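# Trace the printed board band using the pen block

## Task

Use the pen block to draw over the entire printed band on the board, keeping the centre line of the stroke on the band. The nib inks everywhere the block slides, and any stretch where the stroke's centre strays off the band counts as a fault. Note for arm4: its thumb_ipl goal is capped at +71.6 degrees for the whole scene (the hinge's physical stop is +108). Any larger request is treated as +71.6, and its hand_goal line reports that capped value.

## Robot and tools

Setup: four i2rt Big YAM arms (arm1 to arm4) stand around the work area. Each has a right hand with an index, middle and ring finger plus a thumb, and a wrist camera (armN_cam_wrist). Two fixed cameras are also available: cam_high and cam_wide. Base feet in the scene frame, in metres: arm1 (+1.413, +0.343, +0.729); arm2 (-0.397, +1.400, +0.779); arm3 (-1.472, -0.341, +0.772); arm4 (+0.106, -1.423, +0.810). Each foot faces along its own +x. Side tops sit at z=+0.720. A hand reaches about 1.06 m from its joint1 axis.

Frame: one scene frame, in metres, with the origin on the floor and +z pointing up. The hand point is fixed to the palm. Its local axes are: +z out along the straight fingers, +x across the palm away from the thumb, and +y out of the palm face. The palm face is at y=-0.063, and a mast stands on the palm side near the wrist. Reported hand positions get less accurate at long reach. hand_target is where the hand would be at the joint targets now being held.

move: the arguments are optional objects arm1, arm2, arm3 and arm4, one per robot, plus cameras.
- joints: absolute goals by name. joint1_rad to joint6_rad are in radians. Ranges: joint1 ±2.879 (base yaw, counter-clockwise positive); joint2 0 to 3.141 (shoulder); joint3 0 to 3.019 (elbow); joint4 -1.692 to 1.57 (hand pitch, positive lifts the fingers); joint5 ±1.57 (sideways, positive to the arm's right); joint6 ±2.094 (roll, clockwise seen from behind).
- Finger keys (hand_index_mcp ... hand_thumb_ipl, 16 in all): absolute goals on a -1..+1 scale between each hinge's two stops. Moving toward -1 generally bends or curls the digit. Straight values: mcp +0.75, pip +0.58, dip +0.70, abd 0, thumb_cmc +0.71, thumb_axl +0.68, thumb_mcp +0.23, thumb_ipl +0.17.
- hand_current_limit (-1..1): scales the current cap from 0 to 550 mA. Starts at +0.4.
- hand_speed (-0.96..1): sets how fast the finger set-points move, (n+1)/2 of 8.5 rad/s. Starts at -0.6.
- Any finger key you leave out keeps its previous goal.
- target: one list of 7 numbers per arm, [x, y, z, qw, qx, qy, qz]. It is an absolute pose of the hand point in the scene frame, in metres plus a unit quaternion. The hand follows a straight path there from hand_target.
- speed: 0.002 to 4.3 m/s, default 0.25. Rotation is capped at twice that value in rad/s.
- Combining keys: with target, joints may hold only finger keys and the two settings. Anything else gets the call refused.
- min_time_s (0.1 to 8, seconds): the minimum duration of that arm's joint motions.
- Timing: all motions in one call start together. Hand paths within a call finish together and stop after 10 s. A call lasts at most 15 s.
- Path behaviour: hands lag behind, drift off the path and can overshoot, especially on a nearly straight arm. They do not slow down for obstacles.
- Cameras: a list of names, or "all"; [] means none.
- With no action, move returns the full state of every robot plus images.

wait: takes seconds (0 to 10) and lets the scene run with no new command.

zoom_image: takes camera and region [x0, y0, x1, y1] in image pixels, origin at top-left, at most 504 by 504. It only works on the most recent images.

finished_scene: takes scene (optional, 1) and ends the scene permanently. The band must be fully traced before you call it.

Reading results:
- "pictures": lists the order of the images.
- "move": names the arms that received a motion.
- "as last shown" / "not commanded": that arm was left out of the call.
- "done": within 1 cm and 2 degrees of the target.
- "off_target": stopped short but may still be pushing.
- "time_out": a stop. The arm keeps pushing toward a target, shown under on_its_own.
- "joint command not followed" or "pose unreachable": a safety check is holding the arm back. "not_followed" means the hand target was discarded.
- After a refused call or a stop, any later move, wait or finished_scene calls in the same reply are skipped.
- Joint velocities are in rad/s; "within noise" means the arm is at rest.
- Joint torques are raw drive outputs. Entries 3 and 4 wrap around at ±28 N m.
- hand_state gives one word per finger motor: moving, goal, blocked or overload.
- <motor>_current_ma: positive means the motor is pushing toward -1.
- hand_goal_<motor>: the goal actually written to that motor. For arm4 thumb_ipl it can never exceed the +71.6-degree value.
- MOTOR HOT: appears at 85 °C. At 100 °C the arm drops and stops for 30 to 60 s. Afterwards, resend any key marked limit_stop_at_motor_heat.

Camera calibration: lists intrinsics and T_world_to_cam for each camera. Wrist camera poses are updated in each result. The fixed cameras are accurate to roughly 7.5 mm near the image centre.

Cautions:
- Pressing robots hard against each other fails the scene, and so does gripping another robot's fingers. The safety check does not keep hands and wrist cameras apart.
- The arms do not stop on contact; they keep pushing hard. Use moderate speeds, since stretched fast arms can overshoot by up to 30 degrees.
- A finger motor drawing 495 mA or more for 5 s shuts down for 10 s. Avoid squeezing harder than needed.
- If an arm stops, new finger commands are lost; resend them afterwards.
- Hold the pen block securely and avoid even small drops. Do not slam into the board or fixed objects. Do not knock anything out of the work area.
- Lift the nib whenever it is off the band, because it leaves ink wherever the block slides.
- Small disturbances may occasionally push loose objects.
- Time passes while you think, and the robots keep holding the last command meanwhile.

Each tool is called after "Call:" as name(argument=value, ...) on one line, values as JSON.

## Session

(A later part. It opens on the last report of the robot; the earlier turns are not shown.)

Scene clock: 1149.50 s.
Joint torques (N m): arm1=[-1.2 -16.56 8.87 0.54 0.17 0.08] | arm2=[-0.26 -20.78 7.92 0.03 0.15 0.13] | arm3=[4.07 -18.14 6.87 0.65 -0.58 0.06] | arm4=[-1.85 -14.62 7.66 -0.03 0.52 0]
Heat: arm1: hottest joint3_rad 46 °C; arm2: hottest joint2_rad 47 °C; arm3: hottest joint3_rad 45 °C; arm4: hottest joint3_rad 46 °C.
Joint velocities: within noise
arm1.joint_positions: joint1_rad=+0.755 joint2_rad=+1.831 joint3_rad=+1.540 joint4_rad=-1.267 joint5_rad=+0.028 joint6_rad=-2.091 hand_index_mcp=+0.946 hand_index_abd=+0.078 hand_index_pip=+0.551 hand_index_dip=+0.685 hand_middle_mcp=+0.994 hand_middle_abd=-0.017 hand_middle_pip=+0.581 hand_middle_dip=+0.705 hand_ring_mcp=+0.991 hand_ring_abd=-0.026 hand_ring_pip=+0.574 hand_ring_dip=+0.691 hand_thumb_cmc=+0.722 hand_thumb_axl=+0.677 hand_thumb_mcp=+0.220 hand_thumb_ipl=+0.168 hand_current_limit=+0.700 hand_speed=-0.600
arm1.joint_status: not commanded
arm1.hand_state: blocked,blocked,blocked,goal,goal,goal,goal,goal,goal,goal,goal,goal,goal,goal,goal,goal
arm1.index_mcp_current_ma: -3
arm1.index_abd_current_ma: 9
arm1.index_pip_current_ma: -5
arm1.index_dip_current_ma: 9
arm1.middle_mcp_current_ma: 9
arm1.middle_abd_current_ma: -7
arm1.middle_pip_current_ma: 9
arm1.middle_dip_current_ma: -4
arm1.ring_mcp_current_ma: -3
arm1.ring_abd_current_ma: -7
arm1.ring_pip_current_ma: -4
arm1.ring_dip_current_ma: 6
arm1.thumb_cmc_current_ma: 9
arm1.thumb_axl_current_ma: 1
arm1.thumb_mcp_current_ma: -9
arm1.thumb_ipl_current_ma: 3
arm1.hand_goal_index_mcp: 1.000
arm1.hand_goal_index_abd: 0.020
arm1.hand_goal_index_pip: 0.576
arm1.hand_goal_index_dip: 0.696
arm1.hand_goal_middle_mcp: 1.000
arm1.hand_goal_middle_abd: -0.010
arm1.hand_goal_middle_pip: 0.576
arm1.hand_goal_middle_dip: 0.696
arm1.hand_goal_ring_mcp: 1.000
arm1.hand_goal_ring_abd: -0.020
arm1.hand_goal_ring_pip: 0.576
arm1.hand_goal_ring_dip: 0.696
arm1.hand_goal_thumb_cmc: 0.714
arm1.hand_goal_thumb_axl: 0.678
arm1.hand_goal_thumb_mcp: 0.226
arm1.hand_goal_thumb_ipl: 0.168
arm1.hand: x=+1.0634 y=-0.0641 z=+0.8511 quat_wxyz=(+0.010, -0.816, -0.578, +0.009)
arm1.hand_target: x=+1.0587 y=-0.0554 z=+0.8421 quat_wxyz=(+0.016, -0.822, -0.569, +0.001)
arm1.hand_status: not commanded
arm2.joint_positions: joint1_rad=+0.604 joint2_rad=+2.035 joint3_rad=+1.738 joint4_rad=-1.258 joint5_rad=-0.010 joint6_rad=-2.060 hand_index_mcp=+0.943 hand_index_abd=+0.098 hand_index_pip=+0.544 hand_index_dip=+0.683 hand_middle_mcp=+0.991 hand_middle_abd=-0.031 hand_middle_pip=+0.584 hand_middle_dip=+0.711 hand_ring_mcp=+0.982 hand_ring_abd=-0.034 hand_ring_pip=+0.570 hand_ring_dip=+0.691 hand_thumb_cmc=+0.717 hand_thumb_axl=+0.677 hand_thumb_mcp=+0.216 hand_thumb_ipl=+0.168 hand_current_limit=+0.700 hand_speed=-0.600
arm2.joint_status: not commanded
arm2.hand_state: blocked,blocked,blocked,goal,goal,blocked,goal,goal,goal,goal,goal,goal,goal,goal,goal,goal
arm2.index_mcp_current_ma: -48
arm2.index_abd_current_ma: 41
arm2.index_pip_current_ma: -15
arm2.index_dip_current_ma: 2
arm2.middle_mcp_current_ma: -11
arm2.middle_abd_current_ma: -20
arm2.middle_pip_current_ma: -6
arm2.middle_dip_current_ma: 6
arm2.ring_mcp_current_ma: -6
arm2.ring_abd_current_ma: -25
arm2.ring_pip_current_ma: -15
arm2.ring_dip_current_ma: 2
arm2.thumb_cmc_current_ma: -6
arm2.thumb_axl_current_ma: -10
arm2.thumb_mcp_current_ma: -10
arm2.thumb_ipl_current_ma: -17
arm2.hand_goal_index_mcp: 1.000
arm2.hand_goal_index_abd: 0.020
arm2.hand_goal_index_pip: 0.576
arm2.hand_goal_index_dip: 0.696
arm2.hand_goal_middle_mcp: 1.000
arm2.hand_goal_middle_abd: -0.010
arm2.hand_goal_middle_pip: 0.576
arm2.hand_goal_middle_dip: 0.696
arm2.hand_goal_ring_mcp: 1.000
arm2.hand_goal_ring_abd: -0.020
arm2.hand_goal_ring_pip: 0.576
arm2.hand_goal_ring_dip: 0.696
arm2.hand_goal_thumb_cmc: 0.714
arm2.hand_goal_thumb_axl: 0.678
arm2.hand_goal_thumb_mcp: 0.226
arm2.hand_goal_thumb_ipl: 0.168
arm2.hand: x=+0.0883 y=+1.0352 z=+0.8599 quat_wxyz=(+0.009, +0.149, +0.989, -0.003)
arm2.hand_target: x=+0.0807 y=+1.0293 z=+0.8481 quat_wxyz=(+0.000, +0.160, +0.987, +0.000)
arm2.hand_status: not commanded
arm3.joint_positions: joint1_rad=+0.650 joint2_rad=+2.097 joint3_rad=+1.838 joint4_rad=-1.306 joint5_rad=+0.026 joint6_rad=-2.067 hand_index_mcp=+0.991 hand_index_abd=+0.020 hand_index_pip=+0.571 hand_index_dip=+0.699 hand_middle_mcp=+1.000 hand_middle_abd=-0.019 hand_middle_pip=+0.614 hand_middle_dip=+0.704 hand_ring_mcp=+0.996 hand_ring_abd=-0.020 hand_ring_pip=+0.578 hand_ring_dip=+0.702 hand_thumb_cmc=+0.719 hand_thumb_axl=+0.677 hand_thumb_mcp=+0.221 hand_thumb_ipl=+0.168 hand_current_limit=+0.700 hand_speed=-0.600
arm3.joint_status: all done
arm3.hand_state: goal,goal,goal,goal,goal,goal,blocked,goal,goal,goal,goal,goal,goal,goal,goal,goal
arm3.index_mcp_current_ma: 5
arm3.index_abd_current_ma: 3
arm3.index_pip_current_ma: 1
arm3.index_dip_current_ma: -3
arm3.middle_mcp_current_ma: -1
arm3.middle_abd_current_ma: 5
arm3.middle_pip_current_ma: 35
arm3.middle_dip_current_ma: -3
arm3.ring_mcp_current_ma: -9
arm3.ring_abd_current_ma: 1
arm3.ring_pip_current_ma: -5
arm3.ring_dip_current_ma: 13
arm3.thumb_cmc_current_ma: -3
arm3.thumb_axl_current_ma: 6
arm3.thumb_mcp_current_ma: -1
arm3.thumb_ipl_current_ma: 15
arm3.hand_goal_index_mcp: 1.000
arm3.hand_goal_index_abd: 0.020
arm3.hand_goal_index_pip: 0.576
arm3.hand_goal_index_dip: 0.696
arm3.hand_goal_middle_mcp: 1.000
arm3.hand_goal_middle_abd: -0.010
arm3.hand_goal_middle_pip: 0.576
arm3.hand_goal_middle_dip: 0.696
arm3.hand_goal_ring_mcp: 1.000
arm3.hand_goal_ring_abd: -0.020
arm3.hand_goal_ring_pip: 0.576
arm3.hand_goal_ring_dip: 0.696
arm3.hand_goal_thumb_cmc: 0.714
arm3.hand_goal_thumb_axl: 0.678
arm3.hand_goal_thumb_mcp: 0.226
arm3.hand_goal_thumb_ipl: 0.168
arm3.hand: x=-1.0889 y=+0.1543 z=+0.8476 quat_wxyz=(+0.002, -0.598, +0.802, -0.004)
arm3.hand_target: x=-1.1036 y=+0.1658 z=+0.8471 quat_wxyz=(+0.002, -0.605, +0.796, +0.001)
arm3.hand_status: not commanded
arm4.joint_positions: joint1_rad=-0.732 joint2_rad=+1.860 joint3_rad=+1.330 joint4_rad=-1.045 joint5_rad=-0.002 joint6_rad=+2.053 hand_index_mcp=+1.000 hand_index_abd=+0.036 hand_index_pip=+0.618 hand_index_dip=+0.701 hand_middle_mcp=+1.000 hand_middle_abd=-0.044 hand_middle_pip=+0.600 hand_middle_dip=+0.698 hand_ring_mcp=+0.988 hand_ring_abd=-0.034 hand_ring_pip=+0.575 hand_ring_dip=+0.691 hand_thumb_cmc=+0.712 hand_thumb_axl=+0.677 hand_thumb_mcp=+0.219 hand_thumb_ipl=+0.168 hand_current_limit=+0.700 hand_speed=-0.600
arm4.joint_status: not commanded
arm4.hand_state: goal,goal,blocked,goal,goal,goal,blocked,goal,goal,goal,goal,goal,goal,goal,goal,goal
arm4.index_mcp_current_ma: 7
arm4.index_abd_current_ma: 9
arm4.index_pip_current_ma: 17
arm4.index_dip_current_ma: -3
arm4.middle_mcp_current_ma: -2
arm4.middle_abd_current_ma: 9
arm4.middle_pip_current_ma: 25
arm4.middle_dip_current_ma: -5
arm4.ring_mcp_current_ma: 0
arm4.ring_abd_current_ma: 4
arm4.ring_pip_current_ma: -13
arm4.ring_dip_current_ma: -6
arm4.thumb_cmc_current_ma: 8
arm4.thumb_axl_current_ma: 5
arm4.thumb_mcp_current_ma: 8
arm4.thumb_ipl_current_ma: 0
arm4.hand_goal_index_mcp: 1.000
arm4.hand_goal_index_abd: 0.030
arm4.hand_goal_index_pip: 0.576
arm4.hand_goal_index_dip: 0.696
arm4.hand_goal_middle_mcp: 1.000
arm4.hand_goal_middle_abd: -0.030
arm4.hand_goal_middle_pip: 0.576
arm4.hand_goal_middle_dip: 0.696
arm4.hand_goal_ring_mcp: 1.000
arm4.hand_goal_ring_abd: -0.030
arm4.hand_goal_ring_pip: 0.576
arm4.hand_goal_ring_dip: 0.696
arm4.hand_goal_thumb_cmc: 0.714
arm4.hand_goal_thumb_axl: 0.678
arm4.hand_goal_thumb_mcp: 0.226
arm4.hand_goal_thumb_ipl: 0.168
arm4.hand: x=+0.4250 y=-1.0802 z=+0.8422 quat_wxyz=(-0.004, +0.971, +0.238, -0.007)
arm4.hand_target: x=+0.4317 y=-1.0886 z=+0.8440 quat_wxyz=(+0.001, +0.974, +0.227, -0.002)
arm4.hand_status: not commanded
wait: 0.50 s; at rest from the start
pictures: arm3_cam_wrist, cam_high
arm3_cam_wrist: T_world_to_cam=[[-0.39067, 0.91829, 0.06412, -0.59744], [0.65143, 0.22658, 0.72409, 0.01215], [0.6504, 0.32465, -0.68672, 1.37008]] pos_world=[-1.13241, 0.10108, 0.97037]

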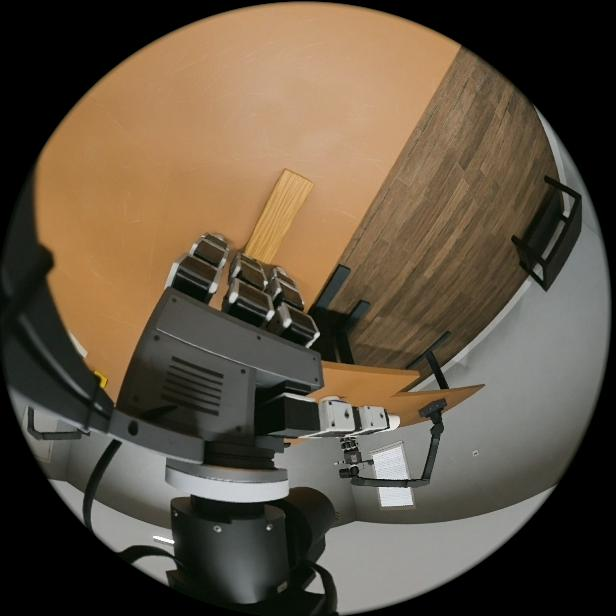

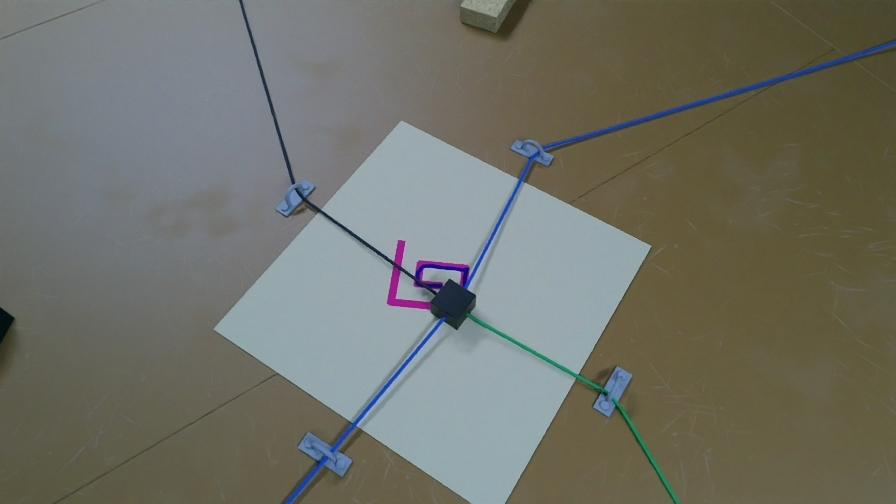

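Call:
move(arm3={"joints": {"joint1_rad": 0.69}, "min_time_s": 1.0}, cameras=["cam_high"])

Call:
zoom_image(camera="cam_high", region=[415, 265, 485, 335])

Scene clock: 1167.80 s.
Joint torques (N m): arm1=[-1.14 -16.67 8.9 0.54 0.17 0.08] | arm2=[-0.21 -20.84 7.92 0.03 0.15 0.13] | arm3=[4.01 -18.14 6.91 0.65 -0.58 0.06] | arm4=[-1.61 -14.51 7.66 -0.06 0.44 0]
Heat: arm1: hottest joint3_rad 46 °C; arm2: hottest joint2_rad 47 °C; arm3: hottest joint3_rad 45 °C; arm4: hottest joint3_rad 46 °C.
move: arm3 done
Joint velocities: within noise
arm1, arm2, arm4: as last shown
arm1.index_mcp_current_ma: -4
arm1.index_abd_current_ma: 7
arm1.index_pip_current_ma: -9
arm1.index_dip_current_ma: 8
arm1.middle_mcp_current_ma: 10
arm1.ring_mcp_current_ma: 0
arm1.ring_abd_current_ma: -6
arm1.ring_dip_current_ma: 7
arm1.thumb_cmc_current_ma: 12
arm1.thumb_axl_current_ma: 0
arm1.thumb_mcp_current_ma: -8
arm1.thumb_ipl_current_ma: 6
arm2.index_mcp_current_ma: -38
arm2.index_abd_current_ma: 26
arm2.index_dip_current_ma: 7
arm2.middle_mcp_current_ma: -5
arm2.middle_abd_current_ma: -18
arm2.middle_pip_current_ma: 9
arm2.middle_dip_current_ma: 2
arm2.ring_mcp_current_ma: -13
arm2.ring_abd_current_ma: -3
arm2.ring_pip_current_ma: -3
arm2.ring_dip_current_ma: 17
arm2.thumb_cmc_current_ma: -4
arm2.thumb_axl_current_ma: 22
arm2.thumb_mcp_current_ma: 1
arm2.thumb_ipl_current_ma: 0
arm3.joint_positions: joint1_rad=+0.664 joint2_rad=+2.097 joint3_rad=+1.838 joint4_rad=-1.306 joint5_rad=+0.026 joint6_rad=-2.067 hand_index_mcp=+0.991 hand_index_abd=+0.020 hand_index_pip=+0.571 hand_index_dip=+0.699 hand_middle_mcp=+1.000 hand_middle_abd=-0.019 hand_middle_pip=+0.614 hand_middle_dip=+0.704 hand_ring_mcp=+0.996 hand_ring_abd=-0.020 hand_ring_pip=+0.578 hand_ring_dip=+0.702 hand_thumb_cmc=+0.719 hand_thumb_axl=+0.677 hand_thumb_mcp=+0.221 hand_thumb_ipl=+0.168 hand_current_limit=+0.700 hand_speed=-0.600
arm3.joint_status: all done
arm3.hand_state: goal,goal,goal,goal,goal,goal,blocked,goal,goal,goal,goal,goal,goal,goal,goal,goal
arm3.index_mcp_current_ma: -7
arm3.index_abd_current_ma: 9
arm3.index_pip_current_ma: 2
arm3.index_dip_current_ma: -14
arm3.middle_mcp_current_ma: 4
arm3.middle_abd_current_ma: -2
arm3.middle_pip_current_ma: 37
arm3.middle_dip_current_ma: -2
arm3.ring_mcp_current_ma: -16
arm3.ring_abd_current_ma: 8
arm3.ring_pip_current_ma: -7
arm3.ring_dip_current_ma: 12
arm3.thumb_cmc_current_ma: -12
arm3.thumb_axl_current_ma: 6
arm3.thumb_mcp_current_ma: -7
arm3.thumb_ipl_current_ma: 5
arm3.hand_goal_index_mcp: 1.000
arm3.hand_goal_index_abd: 0.020
arm3.hand_goal_index_pip: 0.576
arm3.hand_goal_index_dip: 0.696
arm3.hand_goal_middle_mcp: 1.000
arm3.hand_goal_middle_abd: -0.010
arm3.hand_goal_middle_pip: 0.576
arm3.hand_goal_middle_dip: 0.696
arm3.hand_goal_ring_mcp: 1.000
arm3.hand_goal_ring_abd: -0.020
arm3.hand_goal_ring_pip: 0.576
arm3.hand_goal_ring_dip: 0.696
arm3.hand_goal_thumb_cmc: 0.714
arm3.hand_goal_thumb_axl: 0.678
arm3.hand_goal_thumb_mcp: 0.226
arm3.hand_goal_thumb_ipl: 0.168
arm3.hand: x=-1.0959 y=+0.1596 z=+0.8477 quat_wxyz=(+0.002, -0.603, +0.797, -0.005)
arm3.hand_target: x=-1.1104 y=+0.1707 z=+0.8473 quat_wxyz=(+0.002, -0.610, +0.792, +0.001)
arm3.hand_status: not commanded
arm4.joint_positions: joint1_rad=-0.734 joint2_rad=+1.860 joint3_rad=+1.330 joint4_rad=-1.045 joint5_rad=+0.000 joint6_rad=+2.053 hand_index_mcp=+1.000 hand_index_abd=+0.036 hand_index_pip=+0.618 hand_index_dip=+0.701 hand_middle_mcp=+1.000 hand_middle_abd=-0.044 hand_middle_pip=+0.599 hand_middle_dip=+0.698 hand_ring_mcp=+0.991 hand_ring_abd=-0.034 hand_ring_pip=+0.575 hand_ring_dip=+0.691 hand_thumb_cmc=+0.712 hand_thumb_axl=+0.677 hand_thumb_mcp=+0.219 hand_thumb_ipl=+0.168 hand_current_limit=+0.700 hand_speed=-0.600
arm4.index_mcp_current_ma: 3
arm4.index_abd_current_ma: -8
arm4.index_pip_current_ma: 22
arm4.index_dip_current_ma: -2
arm4.middle_mcp_current_ma: 7
arm4.middle_abd_current_ma: -2
arm4.middle_pip_current_ma: 14
arm4.middle_dip_current_ma: -1
arm4.ring_pip_current_ma: -10
arm4.ring_dip_current_ma: -9
arm4.thumb_cmc_current_ma: 4
arm4.thumb_mcp_current_ma: 5
arm4.thumb_ipl_current_ma: -4
arm4.hand: x=+0.4259 y=-1.0809 z=+0.8424 quat_wxyz=(-0.003, +0.972, +0.237, -0.006)

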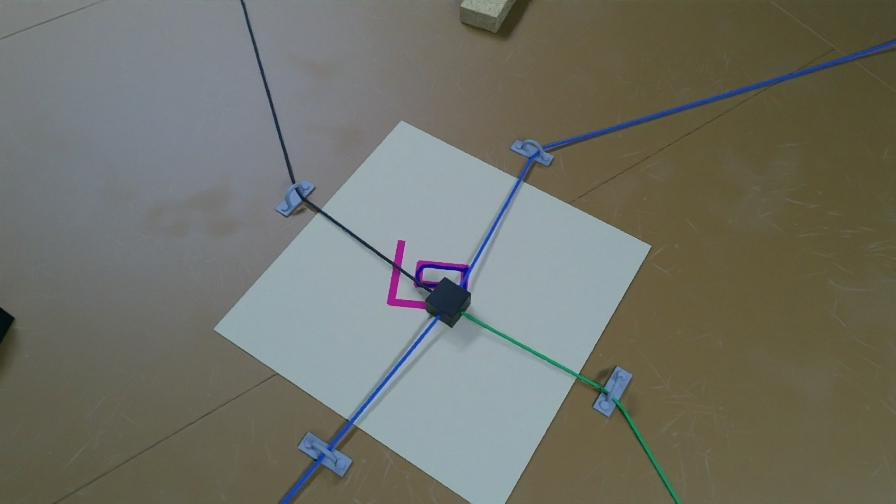

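Scaled by 7.200.

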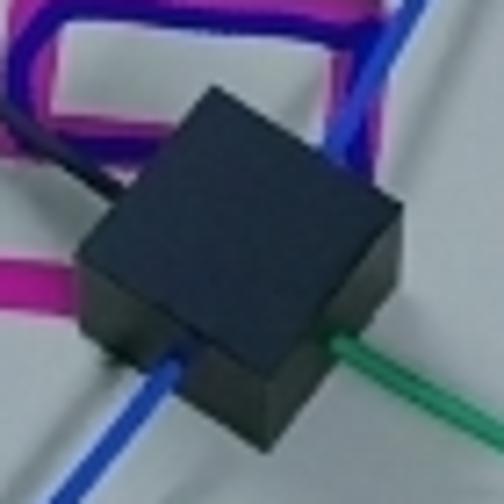

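Call:
move(arm3={"joints": {"joint1_rad": 0.707}, "min_time_s": 1.5}, arm4={"joints": {"joint1_rad": -0.768}, "min_time_s": 1.5}, cameras=["cam_high"])

Call:
zoom_image(camera="cam_high", region=[405, 265, 475, 335])

Scene clock: 1177.73 s.
Joint torques (N m): arm1=[-1.14 -16.67 8.88 0.57 0.17 0.08] | arm2=[-0.21 -20.78 7.91 0.03 0.15 0.13] | arm3=[3.78 -18.08 6.91 0.58 -0.59 0.06] | arm4=[-1.79 -14.62 7.68 -0.03 0.43 0]
Heat: arm1: hottest joint3_rad 46 °C; arm2: hottest joint2_rad 48 °C; arm3: hottest joint3_rad 45 °C; arm4: hottest joint3_rad 46 °C.
move: arm3 done; arm4 done
Joint velocities: within noise
arm1, arm2: as last shown
arm1.index_mcp_current_ma: 1
arm1.index_abd_current_ma: 8
arm1.index_pip_current_ma: -11
arm1.index_dip_current_ma: 7
arm1.middle_mcp_current_ma: 5
arm1.middle_abd_current_ma: -1
arm1.middle_pip_current_ma: 6
arm1.middle_dip_current_ma: 0
arm1.ring_mcp_current_ma: -5
arm1.ring_abd_current_ma: -8
arm1.ring_pip_current_ma: -3
arm1.ring_dip_current_ma: 4
arm1.thumb_axl_current_ma: -5
arm1.thumb_mcp_current_ma: -4
arm1.thumb_ipl_current_ma: 7
arm2.index_mcp_current_ma: -40
arm2.index_abd_current_ma: 50
arm2.index_pip_current_ma: -3
arm2.index_dip_current_ma: -1
arm2.middle_mcp_current_ma: -2
arm2.middle_pip_current_ma: -7
arm2.middle_dip_current_ma: 13
arm2.ring_mcp_current_ma: -14
arm2.ring_abd_current_ma: -15
arm2.ring_pip_current_ma: -15
arm2.ring_dip_current_ma: 6
arm2.thumb_cmc_current_ma: -2
arm2.thumb_axl_current_ma: 11
arm2.thumb_mcp_current_ma: -13
arm2.thumb_ipl_current_ma: -2
arm3.joint_positions: joint1_rad=+0.683 joint2_rad=+2.097 joint3_rad=+1.838 joint4_rad=-1.306 joint5_rad=+0.026 joint6_rad=-2.067 hand_index_mcp=+0.991 hand_index_abd=+0.020 hand_index_pip=+0.571 hand_index_dip=+0.699 hand_middle_mcp=+1.000 hand_middle_abd=-0.019 hand_middle_pip=+0.614 hand_middle_dip=+0.704 hand_ring_mcp=+0.996 hand_ring_abd=-0.020 hand_ring_pip=+0.578 hand_ring_dip=+0.702 hand_thumb_cmc=+0.719 hand_thumb_axl=+0.677 hand_thumb_mcp=+0.221 hand_thumb_ipl=+0.168 hand_current_limit=+0.700 hand_speed=-0.600
arm3.joint_status: all done
arm3.hand_state: goal,goal,goal,goal,goal,goal,blocked,goal,goal,goal,goal,goal,goal,goal,goal,goal
arm3.index_mcp_current_ma: 0
arm3.index_abd_current_ma: 8
arm3.index_pip_current_ma: -1
arm3.index_dip_current_ma: -5
arm3.middle_mcp_current_ma: -6
arm3.middle_abd_current_ma: 9
arm3.middle_pip_current_ma: 37
arm3.middle_dip_current_ma: 1
arm3.ring_mcp_current_ma: -5
arm3.ring_abd_current_ma: -8
arm3.ring_pip_current_ma: -6
arm3.ring_dip_current_ma: 3
arm3.thumb_cmc_current_ma: -8
arm3.thumb_axl_current_ma: -4
arm3.thumb_mcp_current_ma: -13
arm3.thumb_ipl_current_ma: 9
arm3.hand_goal_index_mcp: 1.000
arm3.hand_goal_index_abd: 0.020
arm3.hand_goal_index_pip: 0.576
arm3.hand_goal_index_dip: 0.696
arm3.hand_goal_middle_mcp: 1.000
arm3.hand_goal_middle_abd: -0.010
arm3.hand_goal_middle_pip: 0.576
arm3.hand_goal_middle_dip: 0.696
arm3.hand_goal_ring_mcp: 1.000
arm3.hand_goal_ring_abd: -0.020
arm3.hand_goal_ring_pip: 0.576
arm3.hand_goal_ring_dip: 0.696
arm3.hand_goal_thumb_cmc: 0.714
arm3.hand_goal_thumb_axl: 0.678
arm3.hand_goal_thumb_mcp: 0.226
arm3.hand_goal_thumb_ipl: 0.168
arm3.hand: x=-1.1055 y=+0.1667 z=+0.8479 quat_wxyz=(+0.002, -0.611, +0.792, -0.005)
arm3.hand_target: x=-1.1192 y=+0.1768 z=+0.8475 quat_wxyz=(+0.002, -0.617, +0.787, +0.001)
arm3.hand_status: not commanded
arm4.joint_positions: joint1_rad=-0.750 joint2_rad=+1.860 joint3_rad=+1.330 joint4_rad=-1.045 joint5_rad=+0.000 joint6_rad=+2.053 hand_index_mcp=+1.000 hand_index_abd=+0.036 hand_index_pip=+0.618 hand_index_dip=+0.701 hand_middle_mcp=+1.000 hand_middle_abd=-0.043 hand_middle_pip=+0.600 hand_middle_dip=+0.698 hand_ring_mcp=+0.991 hand_ring_abd=-0.034 hand_ring_pip=+0.575 hand_ring_dip=+0.691 hand_thumb_cmc=+0.712 hand_thumb_axl=+0.677 hand_thumb_mcp=+0.219 hand_thumb_ipl=+0.168 hand_current_limit=+0.700 hand_speed=-0.600
arm4.joint_status: all done
arm4.hand_state: goal,goal,blocked,goal,goal,goal,blocked,goal,goal,goal,goal,goal,goal,goal,goal,goal
arm4.index_mcp_current_ma: 1
arm4.index_abd_current_ma: -9
arm4.index_pip_current_ma: 20
arm4.index_dip_current_ma: 10
arm4.middle_mcp_current_ma: 8
arm4.middle_abd_current_ma: 4
arm4.middle_pip_current_ma: 30
arm4.middle_dip_current_ma: -5
arm4.ring_mcp_current_ma: -1
arm4.ring_abd_current_ma: 1
arm4.ring_pip_current_ma: -7
arm4.ring_dip_current_ma: -3
arm4.thumb_cmc_current_ma: 6
arm4.thumb_axl_current_ma: -1
arm4.thumb_mcp_current_ma: 8
arm4.thumb_ipl_current_ma: 0
arm4.hand_goal_index_mcp: 1.000
arm4.hand_goal_index_abd: 0.030
arm4.hand_goal_index_pip: 0.576
arm4.hand_goal_index_dip: 0.696
arm4.hand_goal_middle_mcp: 1.000
arm4.hand_goal_middle_abd: -0.030
arm4.hand_goal_middle_pip: 0.576
arm4.hand_goal_middle_dip: 0.696
arm4.hand_goal_ring_mcp: 1.000
arm4.hand_goal_ring_abd: -0.030
arm4.hand_goal_ring_pip: 0.576
arm4.hand_goal_ring_dip: 0.696
arm4.hand_goal_thumb_cmc: 0.714
arm4.hand_goal_thumb_axl: 0.678
arm4.hand_goal_thumb_mcp: 0.226
arm4.hand_goal_thumb_ipl: 0.168
arm4.hand: x=+0.4312 y=-1.0860 z=+0.8423 quat_wxyz=(-0.003, +0.973, +0.229, -0.006)
arm4.hand_target: x=+0.4377 y=-1.0945 z=+0.8439 quat_wxyz=(+0.001, +0.976, +0.218, -0.002)
arm4.hand_status: not commanded

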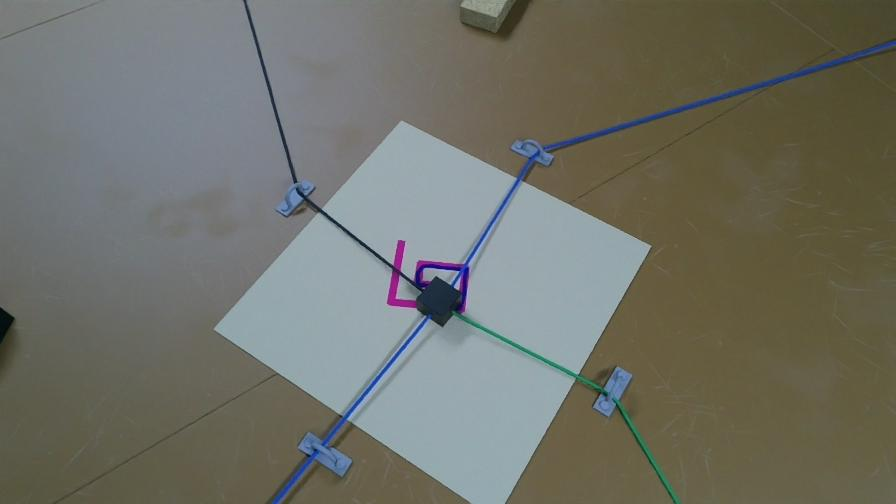

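Scaled by 7.200.

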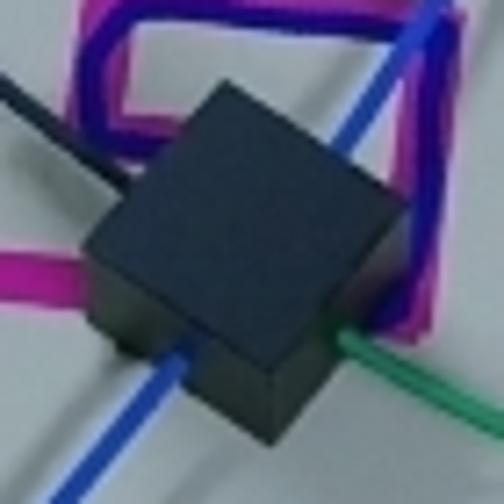

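Call:
move(arm3={"joints": {"joint1_rad": 0.7265}, "min_time_s": 1.5}, arm4={"joints": {"joint1_rad": -0.780}, "min_time_s": 1.5}, cameras=["cam_high"])

Call:
zoom_image(camera="cam_high", region=[400, 265, 470, 335])

Scene clock: 1187.30 s.
Joint torques (N m): arm1=[-1.14 -16.5 8.87 0.55 0.17 0.07] | arm2=[-0.21 -20.84 7.92 0.03 0.15 0.13] | arm3=[4.25 -18.2 6.95 0.62 -0.58 0.06] | arm4=[-1.85 -14.56 7.68 -0.02 0.43 0]
Heat: arm1: hottest joint3_rad 46 °C; arm2: hottest joint2_rad 48 °C; arm3: hottest joint3_rad 45 °C; arm4: hottest joint3_rad 46 °C.
move: arm3 done; arm4 done
Joint velocities: within noise
arm1, arm2: as last shown
arm1.index_mcp_current_ma: -4
arm1.index_abd_current_ma: 10
arm1.index_pip_current_ma: -8
arm1.index_dip_current_ma: 10
arm1.middle_mcp_current_ma: 11
arm1.middle_abd_current_ma: -9
arm1.middle_pip_current_ma: 9
arm1.middle_dip_current_ma: -3
arm1.ring_mcp_current_ma: -3
arm1.ring_abd_current_ma: -6
arm1.ring_pip_current_ma: 0
arm1.ring_dip_current_ma: 7
arm1.thumb_cmc_current_ma: 10
arm1.thumb_axl_current_ma: 3
arm1.thumb_ipl_current_ma: 5
arm2.index_mcp_current_ma: -37
arm2.index_abd_current_ma: 37
arm2.index_pip_current_ma: -29
arm2.index_dip_current_ma: 5
arm2.middle_mcp_current_ma: -6
arm2.middle_abd_current_ma: -20
arm2.middle_pip_current_ma: 4
arm2.middle_dip_current_ma: 7
arm2.ring_mcp_current_ma: 0
arm2.ring_abd_current_ma: -22
arm2.ring_pip_current_ma: 4
arm2.ring_dip_current_ma: 8
arm2.thumb_cmc_current_ma: -10
arm2.thumb_axl_current_ma: 12
arm2.thumb_mcp_current_ma: -11
arm2.thumb_ipl_current_ma: 11
arm3.joint_positions: joint1_rad=+0.698 joint2_rad=+2.097 joint3_rad=+1.838 joint4_rad=-1.305 joint5_rad=+0.026 joint6_rad=-2.067 hand_index_mcp=+0.991 hand_index_abd=+0.020 hand_index_pip=+0.571 hand_index_dip=+0.699 hand_middle_mcp=+1.000 hand_middle_abd=-0.020 hand_middle_pip=+0.614 hand_middle_dip=+0.704 hand_ring_mcp=+0.996 hand_ring_abd=-0.020 hand_ring_pip=+0.578 hand_ring_dip=+0.702 hand_thumb_cmc=+0.719 hand_thumb_axl=+0.677 hand_thumb_mcp=+0.221 hand_thumb_ipl=+0.168 hand_current_limit=+0.700 hand_speed=-0.600
arm3.joint_status: all done
arm3.hand_state: goal,goal,goal,goal,goal,goal,blocked,goal,goal,goal,goal,goal,goal,goal,goal,goal
arm3.index_mcp_current_ma: -5
arm3.index_abd_current_ma: 4
arm3.index_pip_current_ma: -2
arm3.index_dip_current_ma: 3
arm3.middle_mcp_current_ma: -2
arm3.middle_abd_current_ma: 9
arm3.middle_pip_current_ma: 38
arm3.middle_dip_current_ma: 7
arm3.ring_mcp_current_ma: -8
arm3.ring_abd_current_ma: -8
arm3.ring_pip_current_ma: 2
arm3.ring_dip_current_ma: 4
arm3.thumb_cmc_current_ma: 1
arm3.thumb_axl_current_ma: 2
arm3.thumb_mcp_current_ma: -6
arm3.thumb_ipl_current_ma: 17
arm3.hand_goal_index_mcp: 1.000
arm3.hand_goal_index_abd: 0.020
arm3.hand_goal_index_pip: 0.576
arm3.hand_goal_index_dip: 0.696
arm3.hand_goal_middle_mcp: 1.000
arm3.hand_goal_middle_abd: -0.010
arm3.hand_goal_middle_pip: 0.576
arm3.hand_goal_middle_dip: 0.696
arm3.hand_goal_ring_mcp: 1.000
arm3.hand_goal_ring_abd: -0.020
arm3.hand_goal_ring_pip: 0.576
arm3.hand_goal_ring_dip: 0.696
arm3.hand_goal_thumb_cmc: 0.714
arm3.hand_goal_thumb_axl: 0.678
arm3.hand_goal_thumb_mcp: 0.226
arm3.hand_goal_thumb_ipl: 0.168
arm3.hand: x=-1.1127 y=+0.1721 z=+0.8480 quat_wxyz=(+0.003, -0.617, +0.787, -0.004)
arm3.hand_target: x=-1.1292 y=+0.1834 z=+0.8477 quat_wxyz=(+0.002, -0.624, +0.781, +0.001)
arm3.hand_status: not commanded
arm4.joint_positions: joint1_rad=-0.762 joint2_rad=+1.860 joint3_rad=+1.330 joint4_rad=-1.045 joint5_rad=+0.000 joint6_rad=+2.053 hand_index_mcp=+1.000 hand_index_abd=+0.036 hand_index_pip=+0.618 hand_index_dip=+0.701 hand_middle_mcp=+1.000 hand_middle_abd=-0.043 hand_middle_pip=+0.600 hand_middle_dip=+0.698 hand_ring_mcp=+0.993 hand_ring_abd=-0.034 hand_ring_pip=+0.575 hand_ring_dip=+0.691 hand_thumb_cmc=+0.712 hand_thumb_axl=+0.677 hand_thumb_mcp=+0.219 hand_thumb_ipl=+0.168 hand_current_limit=+0.700 hand_speed=-0.600
arm4.joint_status: all done
arm4.hand_state: goal,goal,blocked,goal,goal,goal,blocked,goal,goal,goal,goal,goal,goal,goal,goal,goal
arm4.index_mcp_current_ma: -2
arm4.index_abd_current_ma: -5
arm4.index_pip_current_ma: 15
arm4.index_dip_current_ma: -1
arm4.middle_mcp_current_ma: 11
arm4.middle_abd_current_ma: -7
arm4.middle_pip_current_ma: 23
arm4.middle_dip_current_ma: 8
arm4.ring_mcp_current_ma: -5
arm4.ring_abd_current_ma: 4
arm4.ring_pip_current_ma: -20
arm4.ring_dip_current_ma: -8
arm4.thumb_cmc_current_ma: 13
arm4.thumb_axl_current_ma: 9
arm4.thumb_mcp_current_ma: -1
arm4.thumb_ipl_current_ma: 1
arm4.hand_goal_index_mcp: 1.000
arm4.hand_goal_index_abd: 0.030
arm4.hand_goal_index_pip: 0.576
arm4.hand_goal_index_dip: 0.696
arm4.hand_goal_middle_mcp: 1.000
arm4.hand_goal_middle_abd: -0.030
arm4.hand_goal_middle_pip: 0.576
arm4.hand_goal_middle_dip: 0.696
arm4.hand_goal_ring_mcp: 1.000
arm4.hand_goal_ring_abd: -0.030
arm4.hand_goal_ring_pip: 0.576
arm4.hand_goal_ring_dip: 0.696
arm4.hand_goal_thumb_cmc: 0.714
arm4.hand_goal_thumb_axl: 0.678
arm4.hand_goal_thumb_mcp: 0.226
arm4.hand_goal_thumb_ipl: 0.168
arm4.hand: x=+0.4353 y=-1.0899 z=+0.8422 quat_wxyz=(-0.003, +0.975, +0.223, -0.006)
arm4.hand_target: x=+0.4417 y=-1.0986 z=+0.8438 quat_wxyz=(+0.001, +0.977, +0.212, -0.002)
arm4.hand_status: not commanded

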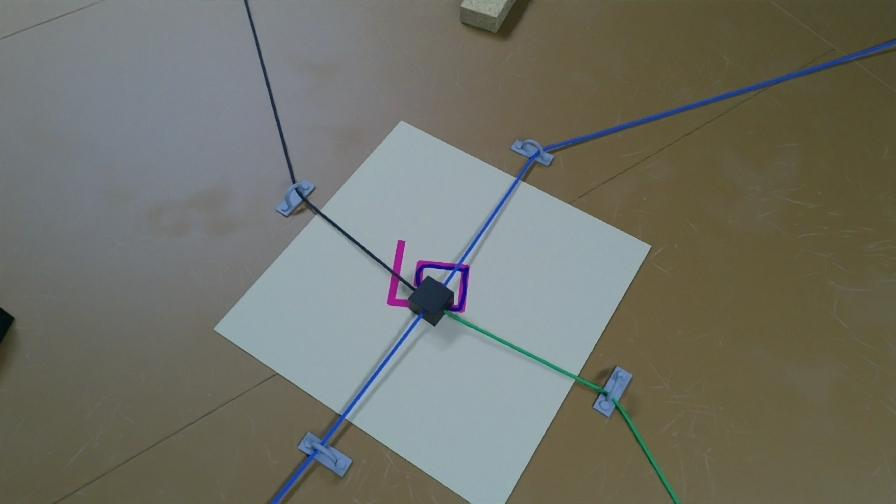

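Scaled by 7.200.

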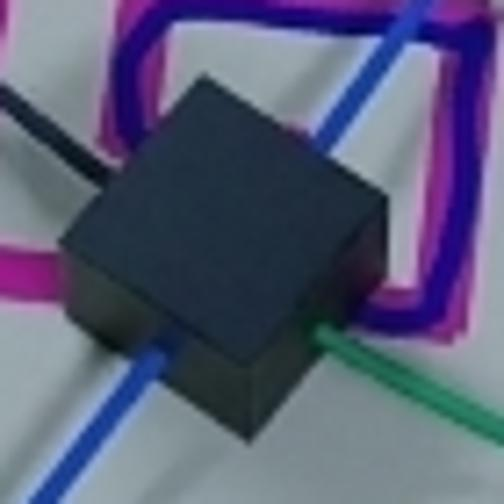

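Call:
zoom_image(camera="cam_high", region=[442, 290, 477, 325])

Scaled by 14.400.

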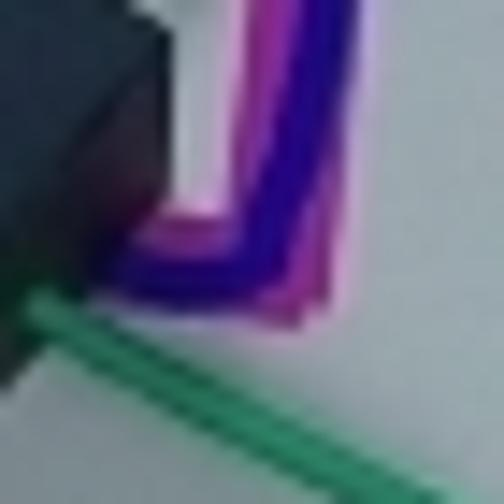

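Call:
move(arm3={"joints": {"joint1_rad": 0.746}, "min_time_s": 1.5}, arm4={"joints": {"joint1_rad": -0.793}, "min_time_s": 1.5}, cameras=["cam_high"])

Call:
zoom_image(camera="cam_high", region=[390, 265, 460, 335])

Call:
zoom_image(camera="cam_high", region=[437, 290, 472, 325])

Scene clock: 1206.13 s.
Joint torques (N m): arm1=[-1.14 -16.56 8.88 0.54 0.17 0.07] | arm2=[-0.26 -20.78 7.92 0.02 0.15 0.13] | arm3=[4.25 -18.14 6.91 0.58 -0.61 0.07] | arm4=[-1.96 -14.51 7.69 -0.03 0.43 0]
Heat: arm1: hottest joint3_rad 46 °C; arm2: hottest joint2_rad 48 °C; arm3: hottest joint3_rad 45 °C; arm4: hottest joint3_rad 46 °C.
move: arm3 done; arm4 done
Joint velocities: within noise
arm1, arm2: as last shown
arm1.index_mcp_current_ma: -5
arm1.index_abd_current_ma: 6
arm1.index_pip_current_ma: -10
arm1.index_dip_current_ma: 6
arm1.middle_mcp_current_ma: 9
arm1.middle_abd_current_ma: -7
arm1.middle_pip_current_ma: 10
arm1.middle_dip_current_ma: -4
arm1.ring_mcp_current_ma: 2
arm1.ring_abd_current_ma: -5
arm1.ring_pip_current_ma: -4
arm1.ring_dip_current_ma: 4
arm1.thumb_cmc_current_ma: 8
arm1.thumb_axl_current_ma: -1
arm1.thumb_mcp_current_ma: -10
arm1.thumb_ipl_current_ma: -3
arm2.index_mcp_current_ma: -35
arm2.index_abd_current_ma: 28
arm2.index_pip_current_ma: -22
arm2.index_dip_current_ma: -11
arm2.middle_mcp_current_ma: 3
arm2.middle_abd_current_ma: -19
arm2.middle_pip_current_ma: -10
arm2.middle_dip_current_ma: 6
arm2.ring_mcp_current_ma: 11
arm2.ring_abd_current_ma: -16
arm2.ring_pip_current_ma: -10
arm2.ring_dip_current_ma: 5
arm2.thumb_cmc_current_ma: 5
arm2.thumb_axl_current_ma: 5
arm2.thumb_mcp_current_ma: -12
arm2.thumb_ipl_current_ma: -12
arm3.joint_positions: joint1_rad=+0.720 joint2_rad=+2.097 joint3_rad=+1.838 joint4_rad=-1.305 joint5_rad=+0.027 joint6_rad=-2.067 hand_index_mcp=+0.991 hand_index_abd=+0.020 hand_index_pip=+0.571 hand_index_dip=+0.699 hand_middle_mcp=+1.000 hand_middle_abd=-0.019 hand_middle_pip=+0.614 hand_middle_dip=+0.704 hand_ring_mcp=+0.996 hand_ring_abd=-0.020 hand_ring_pip=+0.578 hand_ring_dip=+0.702 hand_thumb_cmc=+0.719 hand_thumb_axl=+0.677 hand_thumb_mcp=+0.221 hand_thumb_ipl=+0.168 hand_current_limit=+0.700 hand_speed=-0.600
arm3.joint_status: all done
arm3.hand_state: goal,goal,goal,goal,goal,goal,blocked,goal,goal,goal,goal,goal,goal,goal,goal,goal
arm3.index_mcp_current_ma: 7
arm3.index_abd_current_ma: 6
arm3.index_pip_current_ma: 1
arm3.index_dip_current_ma: -11
arm3.middle_mcp_current_ma: 1
arm3.middle_abd_current_ma: 6
arm3.middle_pip_current_ma: 36
arm3.middle_dip_current_ma: 10
arm3.ring_mcp_current_ma: -10
arm3.ring_abd_current_ma: -6
arm3.ring_pip_current_ma: 1
arm3.ring_dip_current_ma: 2
arm3.thumb_cmc_current_ma: -9
arm3.thumb_axl_current_ma: -3
arm3.thumb_mcp_current_ma: -5
arm3.thumb_ipl_current_ma: 7
arm3.hand_goal_index_mcp: 1.000
arm3.hand_goal_index_abd: 0.020
arm3.hand_goal_index_pip: 0.576
arm3.hand_goal_index_dip: 0.696
arm3.hand_goal_middle_mcp: 1.000
arm3.hand_goal_middle_abd: -0.010
arm3.hand_goal_middle_pip: 0.576
arm3.hand_goal_middle_dip: 0.696
arm3.hand_goal_ring_mcp: 1.000
arm3.hand_goal_ring_abd: -0.020
arm3.hand_goal_ring_pip: 0.576
arm3.hand_goal_ring_dip: 0.696
arm3.hand_goal_thumb_cmc: 0.714
arm3.hand_goal_thumb_axl: 0.678
arm3.hand_goal_thumb_mcp: 0.226
arm3.hand_goal_thumb_ipl: 0.168
arm3.hand: x=-1.1241 y=+0.1799 z=+0.8482 quat_wxyz=(+0.003, -0.625, +0.780, -0.005)
arm3.hand_target: x=-1.1397 y=+0.1900 z=+0.8479 quat_wxyz=(+0.002, -0.632, +0.775, +0.001)
arm3.hand_status: not commanded
arm4.joint_positions: joint1_rad=-0.774 joint2_rad=+1.860 joint3_rad=+1.330 joint4_rad=-1.045 joint5_rad=+0.000 joint6_rad=+2.053 hand_index_mcp=+1.000 hand_index_abd=+0.037 hand_index_pip=+0.618 hand_index_dip=+0.701 hand_middle_mcp=+1.000 hand_middle_abd=-0.041 hand_middle_pip=+0.600 hand_middle_dip=+0.698 hand_ring_mcp=+0.994 hand_ring_abd=-0.034 hand_ring_pip=+0.575 hand_ring_dip=+0.693 hand_thumb_cmc=+0.712 hand_thumb_axl=+0.677 hand_thumb_mcp=+0.219 hand_thumb_ipl=+0.168 hand_current_limit=+0.700 hand_speed=-0.600
arm4.joint_status: all done
arm4.hand_state: goal,goal,blocked,goal,goal,goal,blocked,goal,goal,goal,goal,goal,goal,goal,goal,goal
arm4.index_mcp_current_ma: 8
arm4.index_abd_current_ma: 3
arm4.index_pip_current_ma: 25
arm4.index_dip_current_ma: 13
arm4.middle_mcp_current_ma: 4
arm4.middle_abd_current_ma: 4
arm4.middle_pip_current_ma: 22
arm4.middle_dip_current_ma: 3
arm4.ring_mcp_current_ma: -7
arm4.ring_abd_current_ma: 5
arm4.ring_pip_current_ma: -10
arm4.ring_dip_current_ma: -13
arm4.thumb_cmc_current_ma: -2
arm4.thumb_axl_current_ma: 5
arm4.thumb_mcp_current_ma: 5
arm4.thumb_ipl_current_ma: -5
arm4.hand_goal_index_mcp: 1.000
arm4.hand_goal_index_abd: 0.030
arm4.hand_goal_index_pip: 0.576
arm4.hand_goal_index_dip: 0.696
arm4.hand_goal_middle_mcp: 1.000
arm4.hand_goal_middle_abd: -0.030
arm4.hand_goal_middle_pip: 0.576
arm4.hand_goal_middle_dip: 0.696
arm4.hand_goal_ring_mcp: 1.000
arm4.hand_goal_ring_abd: -0.030
arm4.hand_goal_ring_pip: 0.576
arm4.hand_goal_ring_dip: 0.696
arm4.hand_goal_thumb_cmc: 0.714
arm4.hand_goal_thumb_axl: 0.678
arm4.hand_goal_thumb_mcp: 0.226
arm4.hand_goal_thumb_ipl: 0.168
arm4.hand: x=+0.4393 y=-1.0938 z=+0.8422 quat_wxyz=(-0.003, +0.976, +0.217, -0.006)
arm4.hand_target: x=+0.4457 y=-1.1027 z=+0.8437 quat_wxyz=(+0.001, +0.979, +0.206, -0.002)
arm4.hand_status: not commanded

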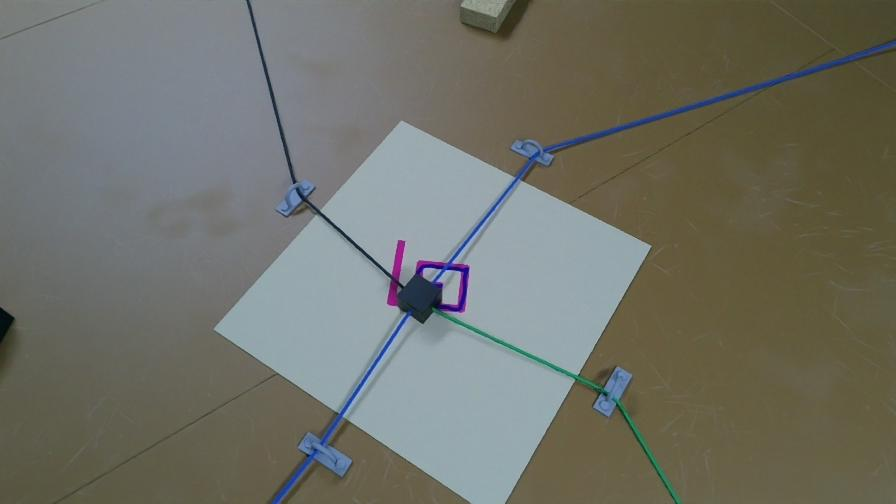

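Scaled by 7.200.

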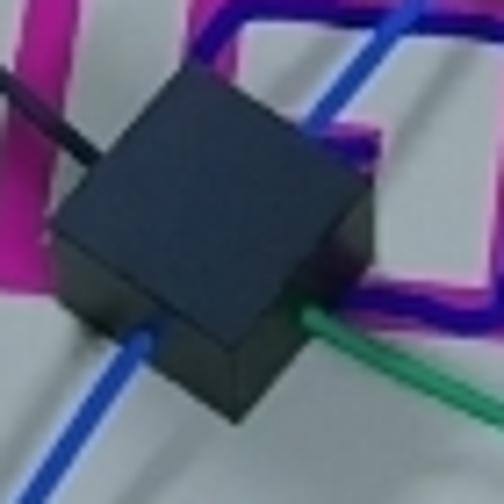

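Scaled by 14.400.

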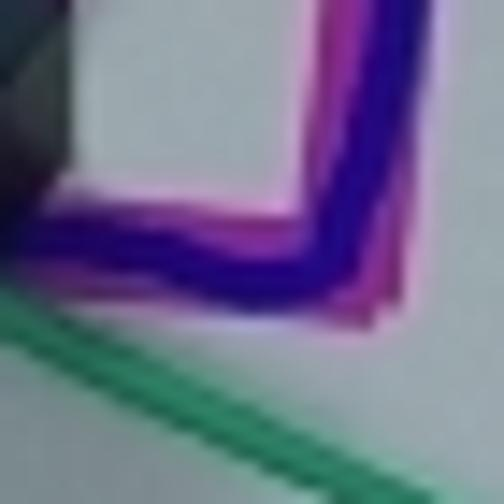

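Call:
move(arm3={"joints": {"joint1_rad": 0.7605}, "min_time_s": 1.5}, arm4={"joints": {"joint1_rad": -0.808}, "min_time_s": 1.5}, cameras=["cam_high"])

Call:
zoom_image(camera="cam_high", region=[380, 265, 450, 335])

Call:
zoom_image(camera="cam_high", region=[420, 285, 470, 325])

Scene clock: 1227.30 s.
Joint torques (N m): arm1=[-1.08 -16.5 8.9 0.57 0.17 0.08] | arm2=[-0.21 -20.84 7.92 0.03 0.15 0.13] | arm3=[4.01 -18.14 6.87 0.61 -0.61 0.05] | arm4=[-2.02 -14.51 7.68 -0.03 0.48 0]
Heat: arm1: hottest joint3_rad 46 °C; arm2: hottest joint2_rad 48 °C; arm3: hottest joint3_rad 45 °C; arm4: hottest joint3_rad 46 °C.
move: arm3 done; arm4 done
Joint velocities: within noise
arm1, arm2: as last shown
arm1.index_mcp_current_ma: -2
arm1.index_abd_current_ma: 10
arm1.index_pip_current_ma: -8
arm1.index_dip_current_ma: 3
arm1.middle_mcp_current_ma: 5
arm1.middle_abd_current_ma: -8
arm1.middle_pip_current_ma: 5
arm1.middle_dip_current_ma: 0
arm1.ring_mcp_current_ma: -6
arm1.ring_abd_current_ma: -9
arm1.ring_pip_current_ma: -1
arm1.ring_dip_current_ma: 7
arm1.thumb_cmc_current_ma: 4
arm1.thumb_axl_current_ma: -2
arm1.thumb_ipl_current_ma: 5
arm2.index_mcp_current_ma: -28
arm2.index_pip_current_ma: -16
arm2.index_dip_current_ma: 4
arm2.middle_mcp_current_ma: -8
arm2.middle_abd_current_ma: -17
arm2.middle_pip_current_ma: -2
arm2.middle_dip_current_ma: -24
arm2.ring_mcp_current_ma: 4
arm2.ring_abd_current_ma: -24
arm2.ring_pip_current_ma: -7
arm2.ring_dip_current_ma: 16
arm2.thumb_cmc_current_ma: -9
arm2.thumb_axl_current_ma: 4
arm2.thumb_mcp_current_ma: -1
arm2.thumb_ipl_current_ma: -8
arm3.joint_positions: joint1_rad=+0.732 joint2_rad=+2.097 joint3_rad=+1.838 joint4_rad=-1.305 joint5_rad=+0.027 joint6_rad=-2.067 hand_index_mcp=+0.991 hand_index_abd=+0.020 hand_index_pip=+0.571 hand_index_dip=+0.699 hand_middle_mcp=+1.000 hand_middle_abd=-0.019 hand_middle_pip=+0.614 hand_middle_dip=+0.704 hand_ring_mcp=+0.996 hand_ring_abd=-0.020 hand_ring_pip=+0.578 hand_ring_dip=+0.702 hand_thumb_cmc=+0.719 hand_thumb_axl=+0.677 hand_thumb_mcp=+0.221 hand_thumb_ipl=+0.168 hand_current_limit=+0.700 hand_speed=-0.600
arm3.joint_status: all done
arm3.hand_state: goal,goal,goal,goal,goal,goal,blocked,goal,goal,goal,goal,goal,goal,goal,goal,goal
arm3.index_mcp_current_ma: -2
arm3.index_abd_current_ma: 6
arm3.index_pip_current_ma: 5
arm3.index_dip_current_ma: -7
arm3.middle_mcp_current_ma: 0
arm3.middle_abd_current_ma: 7
arm3.middle_pip_current_ma: 43
arm3.middle_dip_current_ma: 5
arm3.ring_mcp_current_ma: -16
arm3.ring_abd_current_ma: 12
arm3.ring_pip_current_ma: 1
arm3.ring_dip_current_ma: 5
arm3.thumb_cmc_current_ma: -6
arm3.thumb_axl_current_ma: -1
arm3.thumb_mcp_current_ma: -2
arm3.thumb_ipl_current_ma: 10
arm3.hand_goal_index_mcp: 1.000
arm3.hand_goal_index_abd: 0.020
arm3.hand_goal_index_pip: 0.576
arm3.hand_goal_index_dip: 0.696
arm3.hand_goal_middle_mcp: 1.000
arm3.hand_goal_middle_abd: -0.010
arm3.hand_goal_middle_pip: 0.576
arm3.hand_goal_middle_dip: 0.696
arm3.hand_goal_ring_mcp: 1.000
arm3.hand_goal_ring_abd: -0.020
arm3.hand_goal_ring_pip: 0.576
arm3.hand_goal_ring_dip: 0.696
arm3.hand_goal_thumb_cmc: 0.714
arm3.hand_goal_thumb_axl: 0.678
arm3.hand_goal_thumb_mcp: 0.226
arm3.hand_goal_thumb_ipl: 0.168
arm3.hand: x=-1.1307 y=+0.1842 z=+0.8484 quat_wxyz=(+0.003, -0.630, +0.776, -0.004)
arm3.hand_target: x=-1.1473 y=+0.1947 z=+0.8480 quat_wxyz=(+0.002, -0.637, +0.770, +0.001)
arm3.hand_status: not commanded
arm4.joint_positions: joint1_rad=-0.787 joint2_rad=+1.860 joint3_rad=+1.330 joint4_rad=-1.045 joint5_rad=-0.001 joint6_rad=+2.053 hand_index_mcp=+1.000 hand_index_abd=+0.038 hand_index_pip=+0.618 hand_index_dip=+0.701 hand_middle_mcp=+1.000 hand_middle_abd=-0.040 hand_middle_pip=+0.600 hand_middle_dip=+0.698 hand_ring_mcp=+0.994 hand_ring_abd=-0.034 hand_ring_pip=+0.575 hand_ring_dip=+0.693 hand_thumb_cmc=+0.712 hand_thumb_axl=+0.677 hand_thumb_mcp=+0.219 hand_thumb_ipl=+0.168 hand_current_limit=+0.700 hand_speed=-0.600
arm4.joint_status: all done
arm4.hand_state: goal,goal,blocked,goal,goal,goal,blocked,goal,goal,goal,goal,goal,goal,goal,goal,goal
arm4.index_mcp_current_ma: 14
arm4.index_abd_current_ma: -8
arm4.index_pip_current_ma: 15
arm4.index_dip_current_ma: 10
arm4.middle_mcp_current_ma: 0
arm4.middle_abd_current_ma: -2
arm4.middle_pip_current_ma: 27
arm4.middle_dip_current_ma: -1
arm4.ring_mcp_current_ma: -1
arm4.ring_abd_current_ma: 1
arm4.ring_pip_current_ma: -12
arm4.ring_dip_current_ma: -11
arm4.thumb_cmc_current_ma: 7
arm4.thumb_axl_current_ma: 15
arm4.thumb_mcp_current_ma: -4
arm4.thumb_ipl_current_ma: 2
arm4.hand_goal_index_mcp: 1.000
arm4.hand_goal_index_abd: 0.030
arm4.hand_goal_index_pip: 0.576
arm4.hand_goal_index_dip: 0.696
arm4.hand_goal_middle_mcp: 1.000
arm4.hand_goal_middle_abd: -0.030
arm4.hand_goal_middle_pip: 0.576
arm4.hand_goal_middle_dip: 0.696
arm4.hand_goal_ring_mcp: 1.000
arm4.hand_goal_ring_abd: -0.030
arm4.hand_goal_ring_pip: 0.576
arm4.hand_goal_ring_dip: 0.696
arm4.hand_goal_thumb_cmc: 0.714
arm4.hand_goal_thumb_axl: 0.678
arm4.hand_goal_thumb_mcp: 0.226
arm4.hand_goal_thumb_ipl: 0.168
arm4.hand: x=+0.4434 y=-1.0982 z=+0.8420 quat_wxyz=(-0.003, +0.977, +0.211, -0.007)
arm4.hand_target: x=+0.4506 y=-1.1080 z=+0.8436 quat_wxyz=(+0.001, +0.980, +0.198, -0.002)
arm4.hand_status: not commanded

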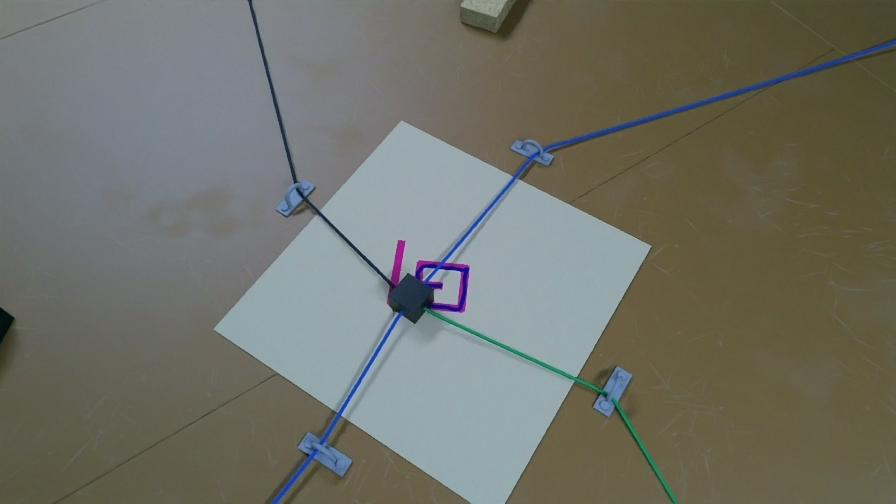

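Scaled by 7.200.

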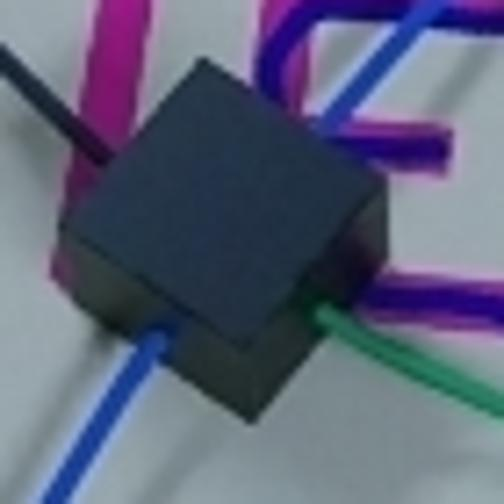

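Scaled by 10.080.

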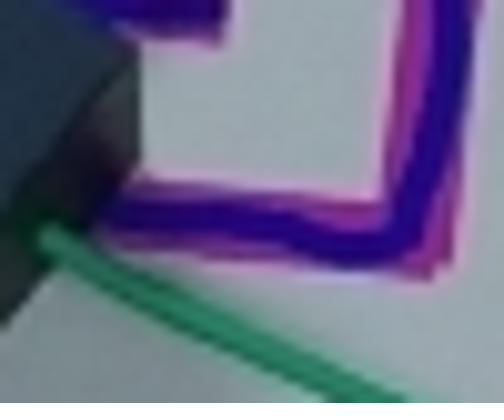

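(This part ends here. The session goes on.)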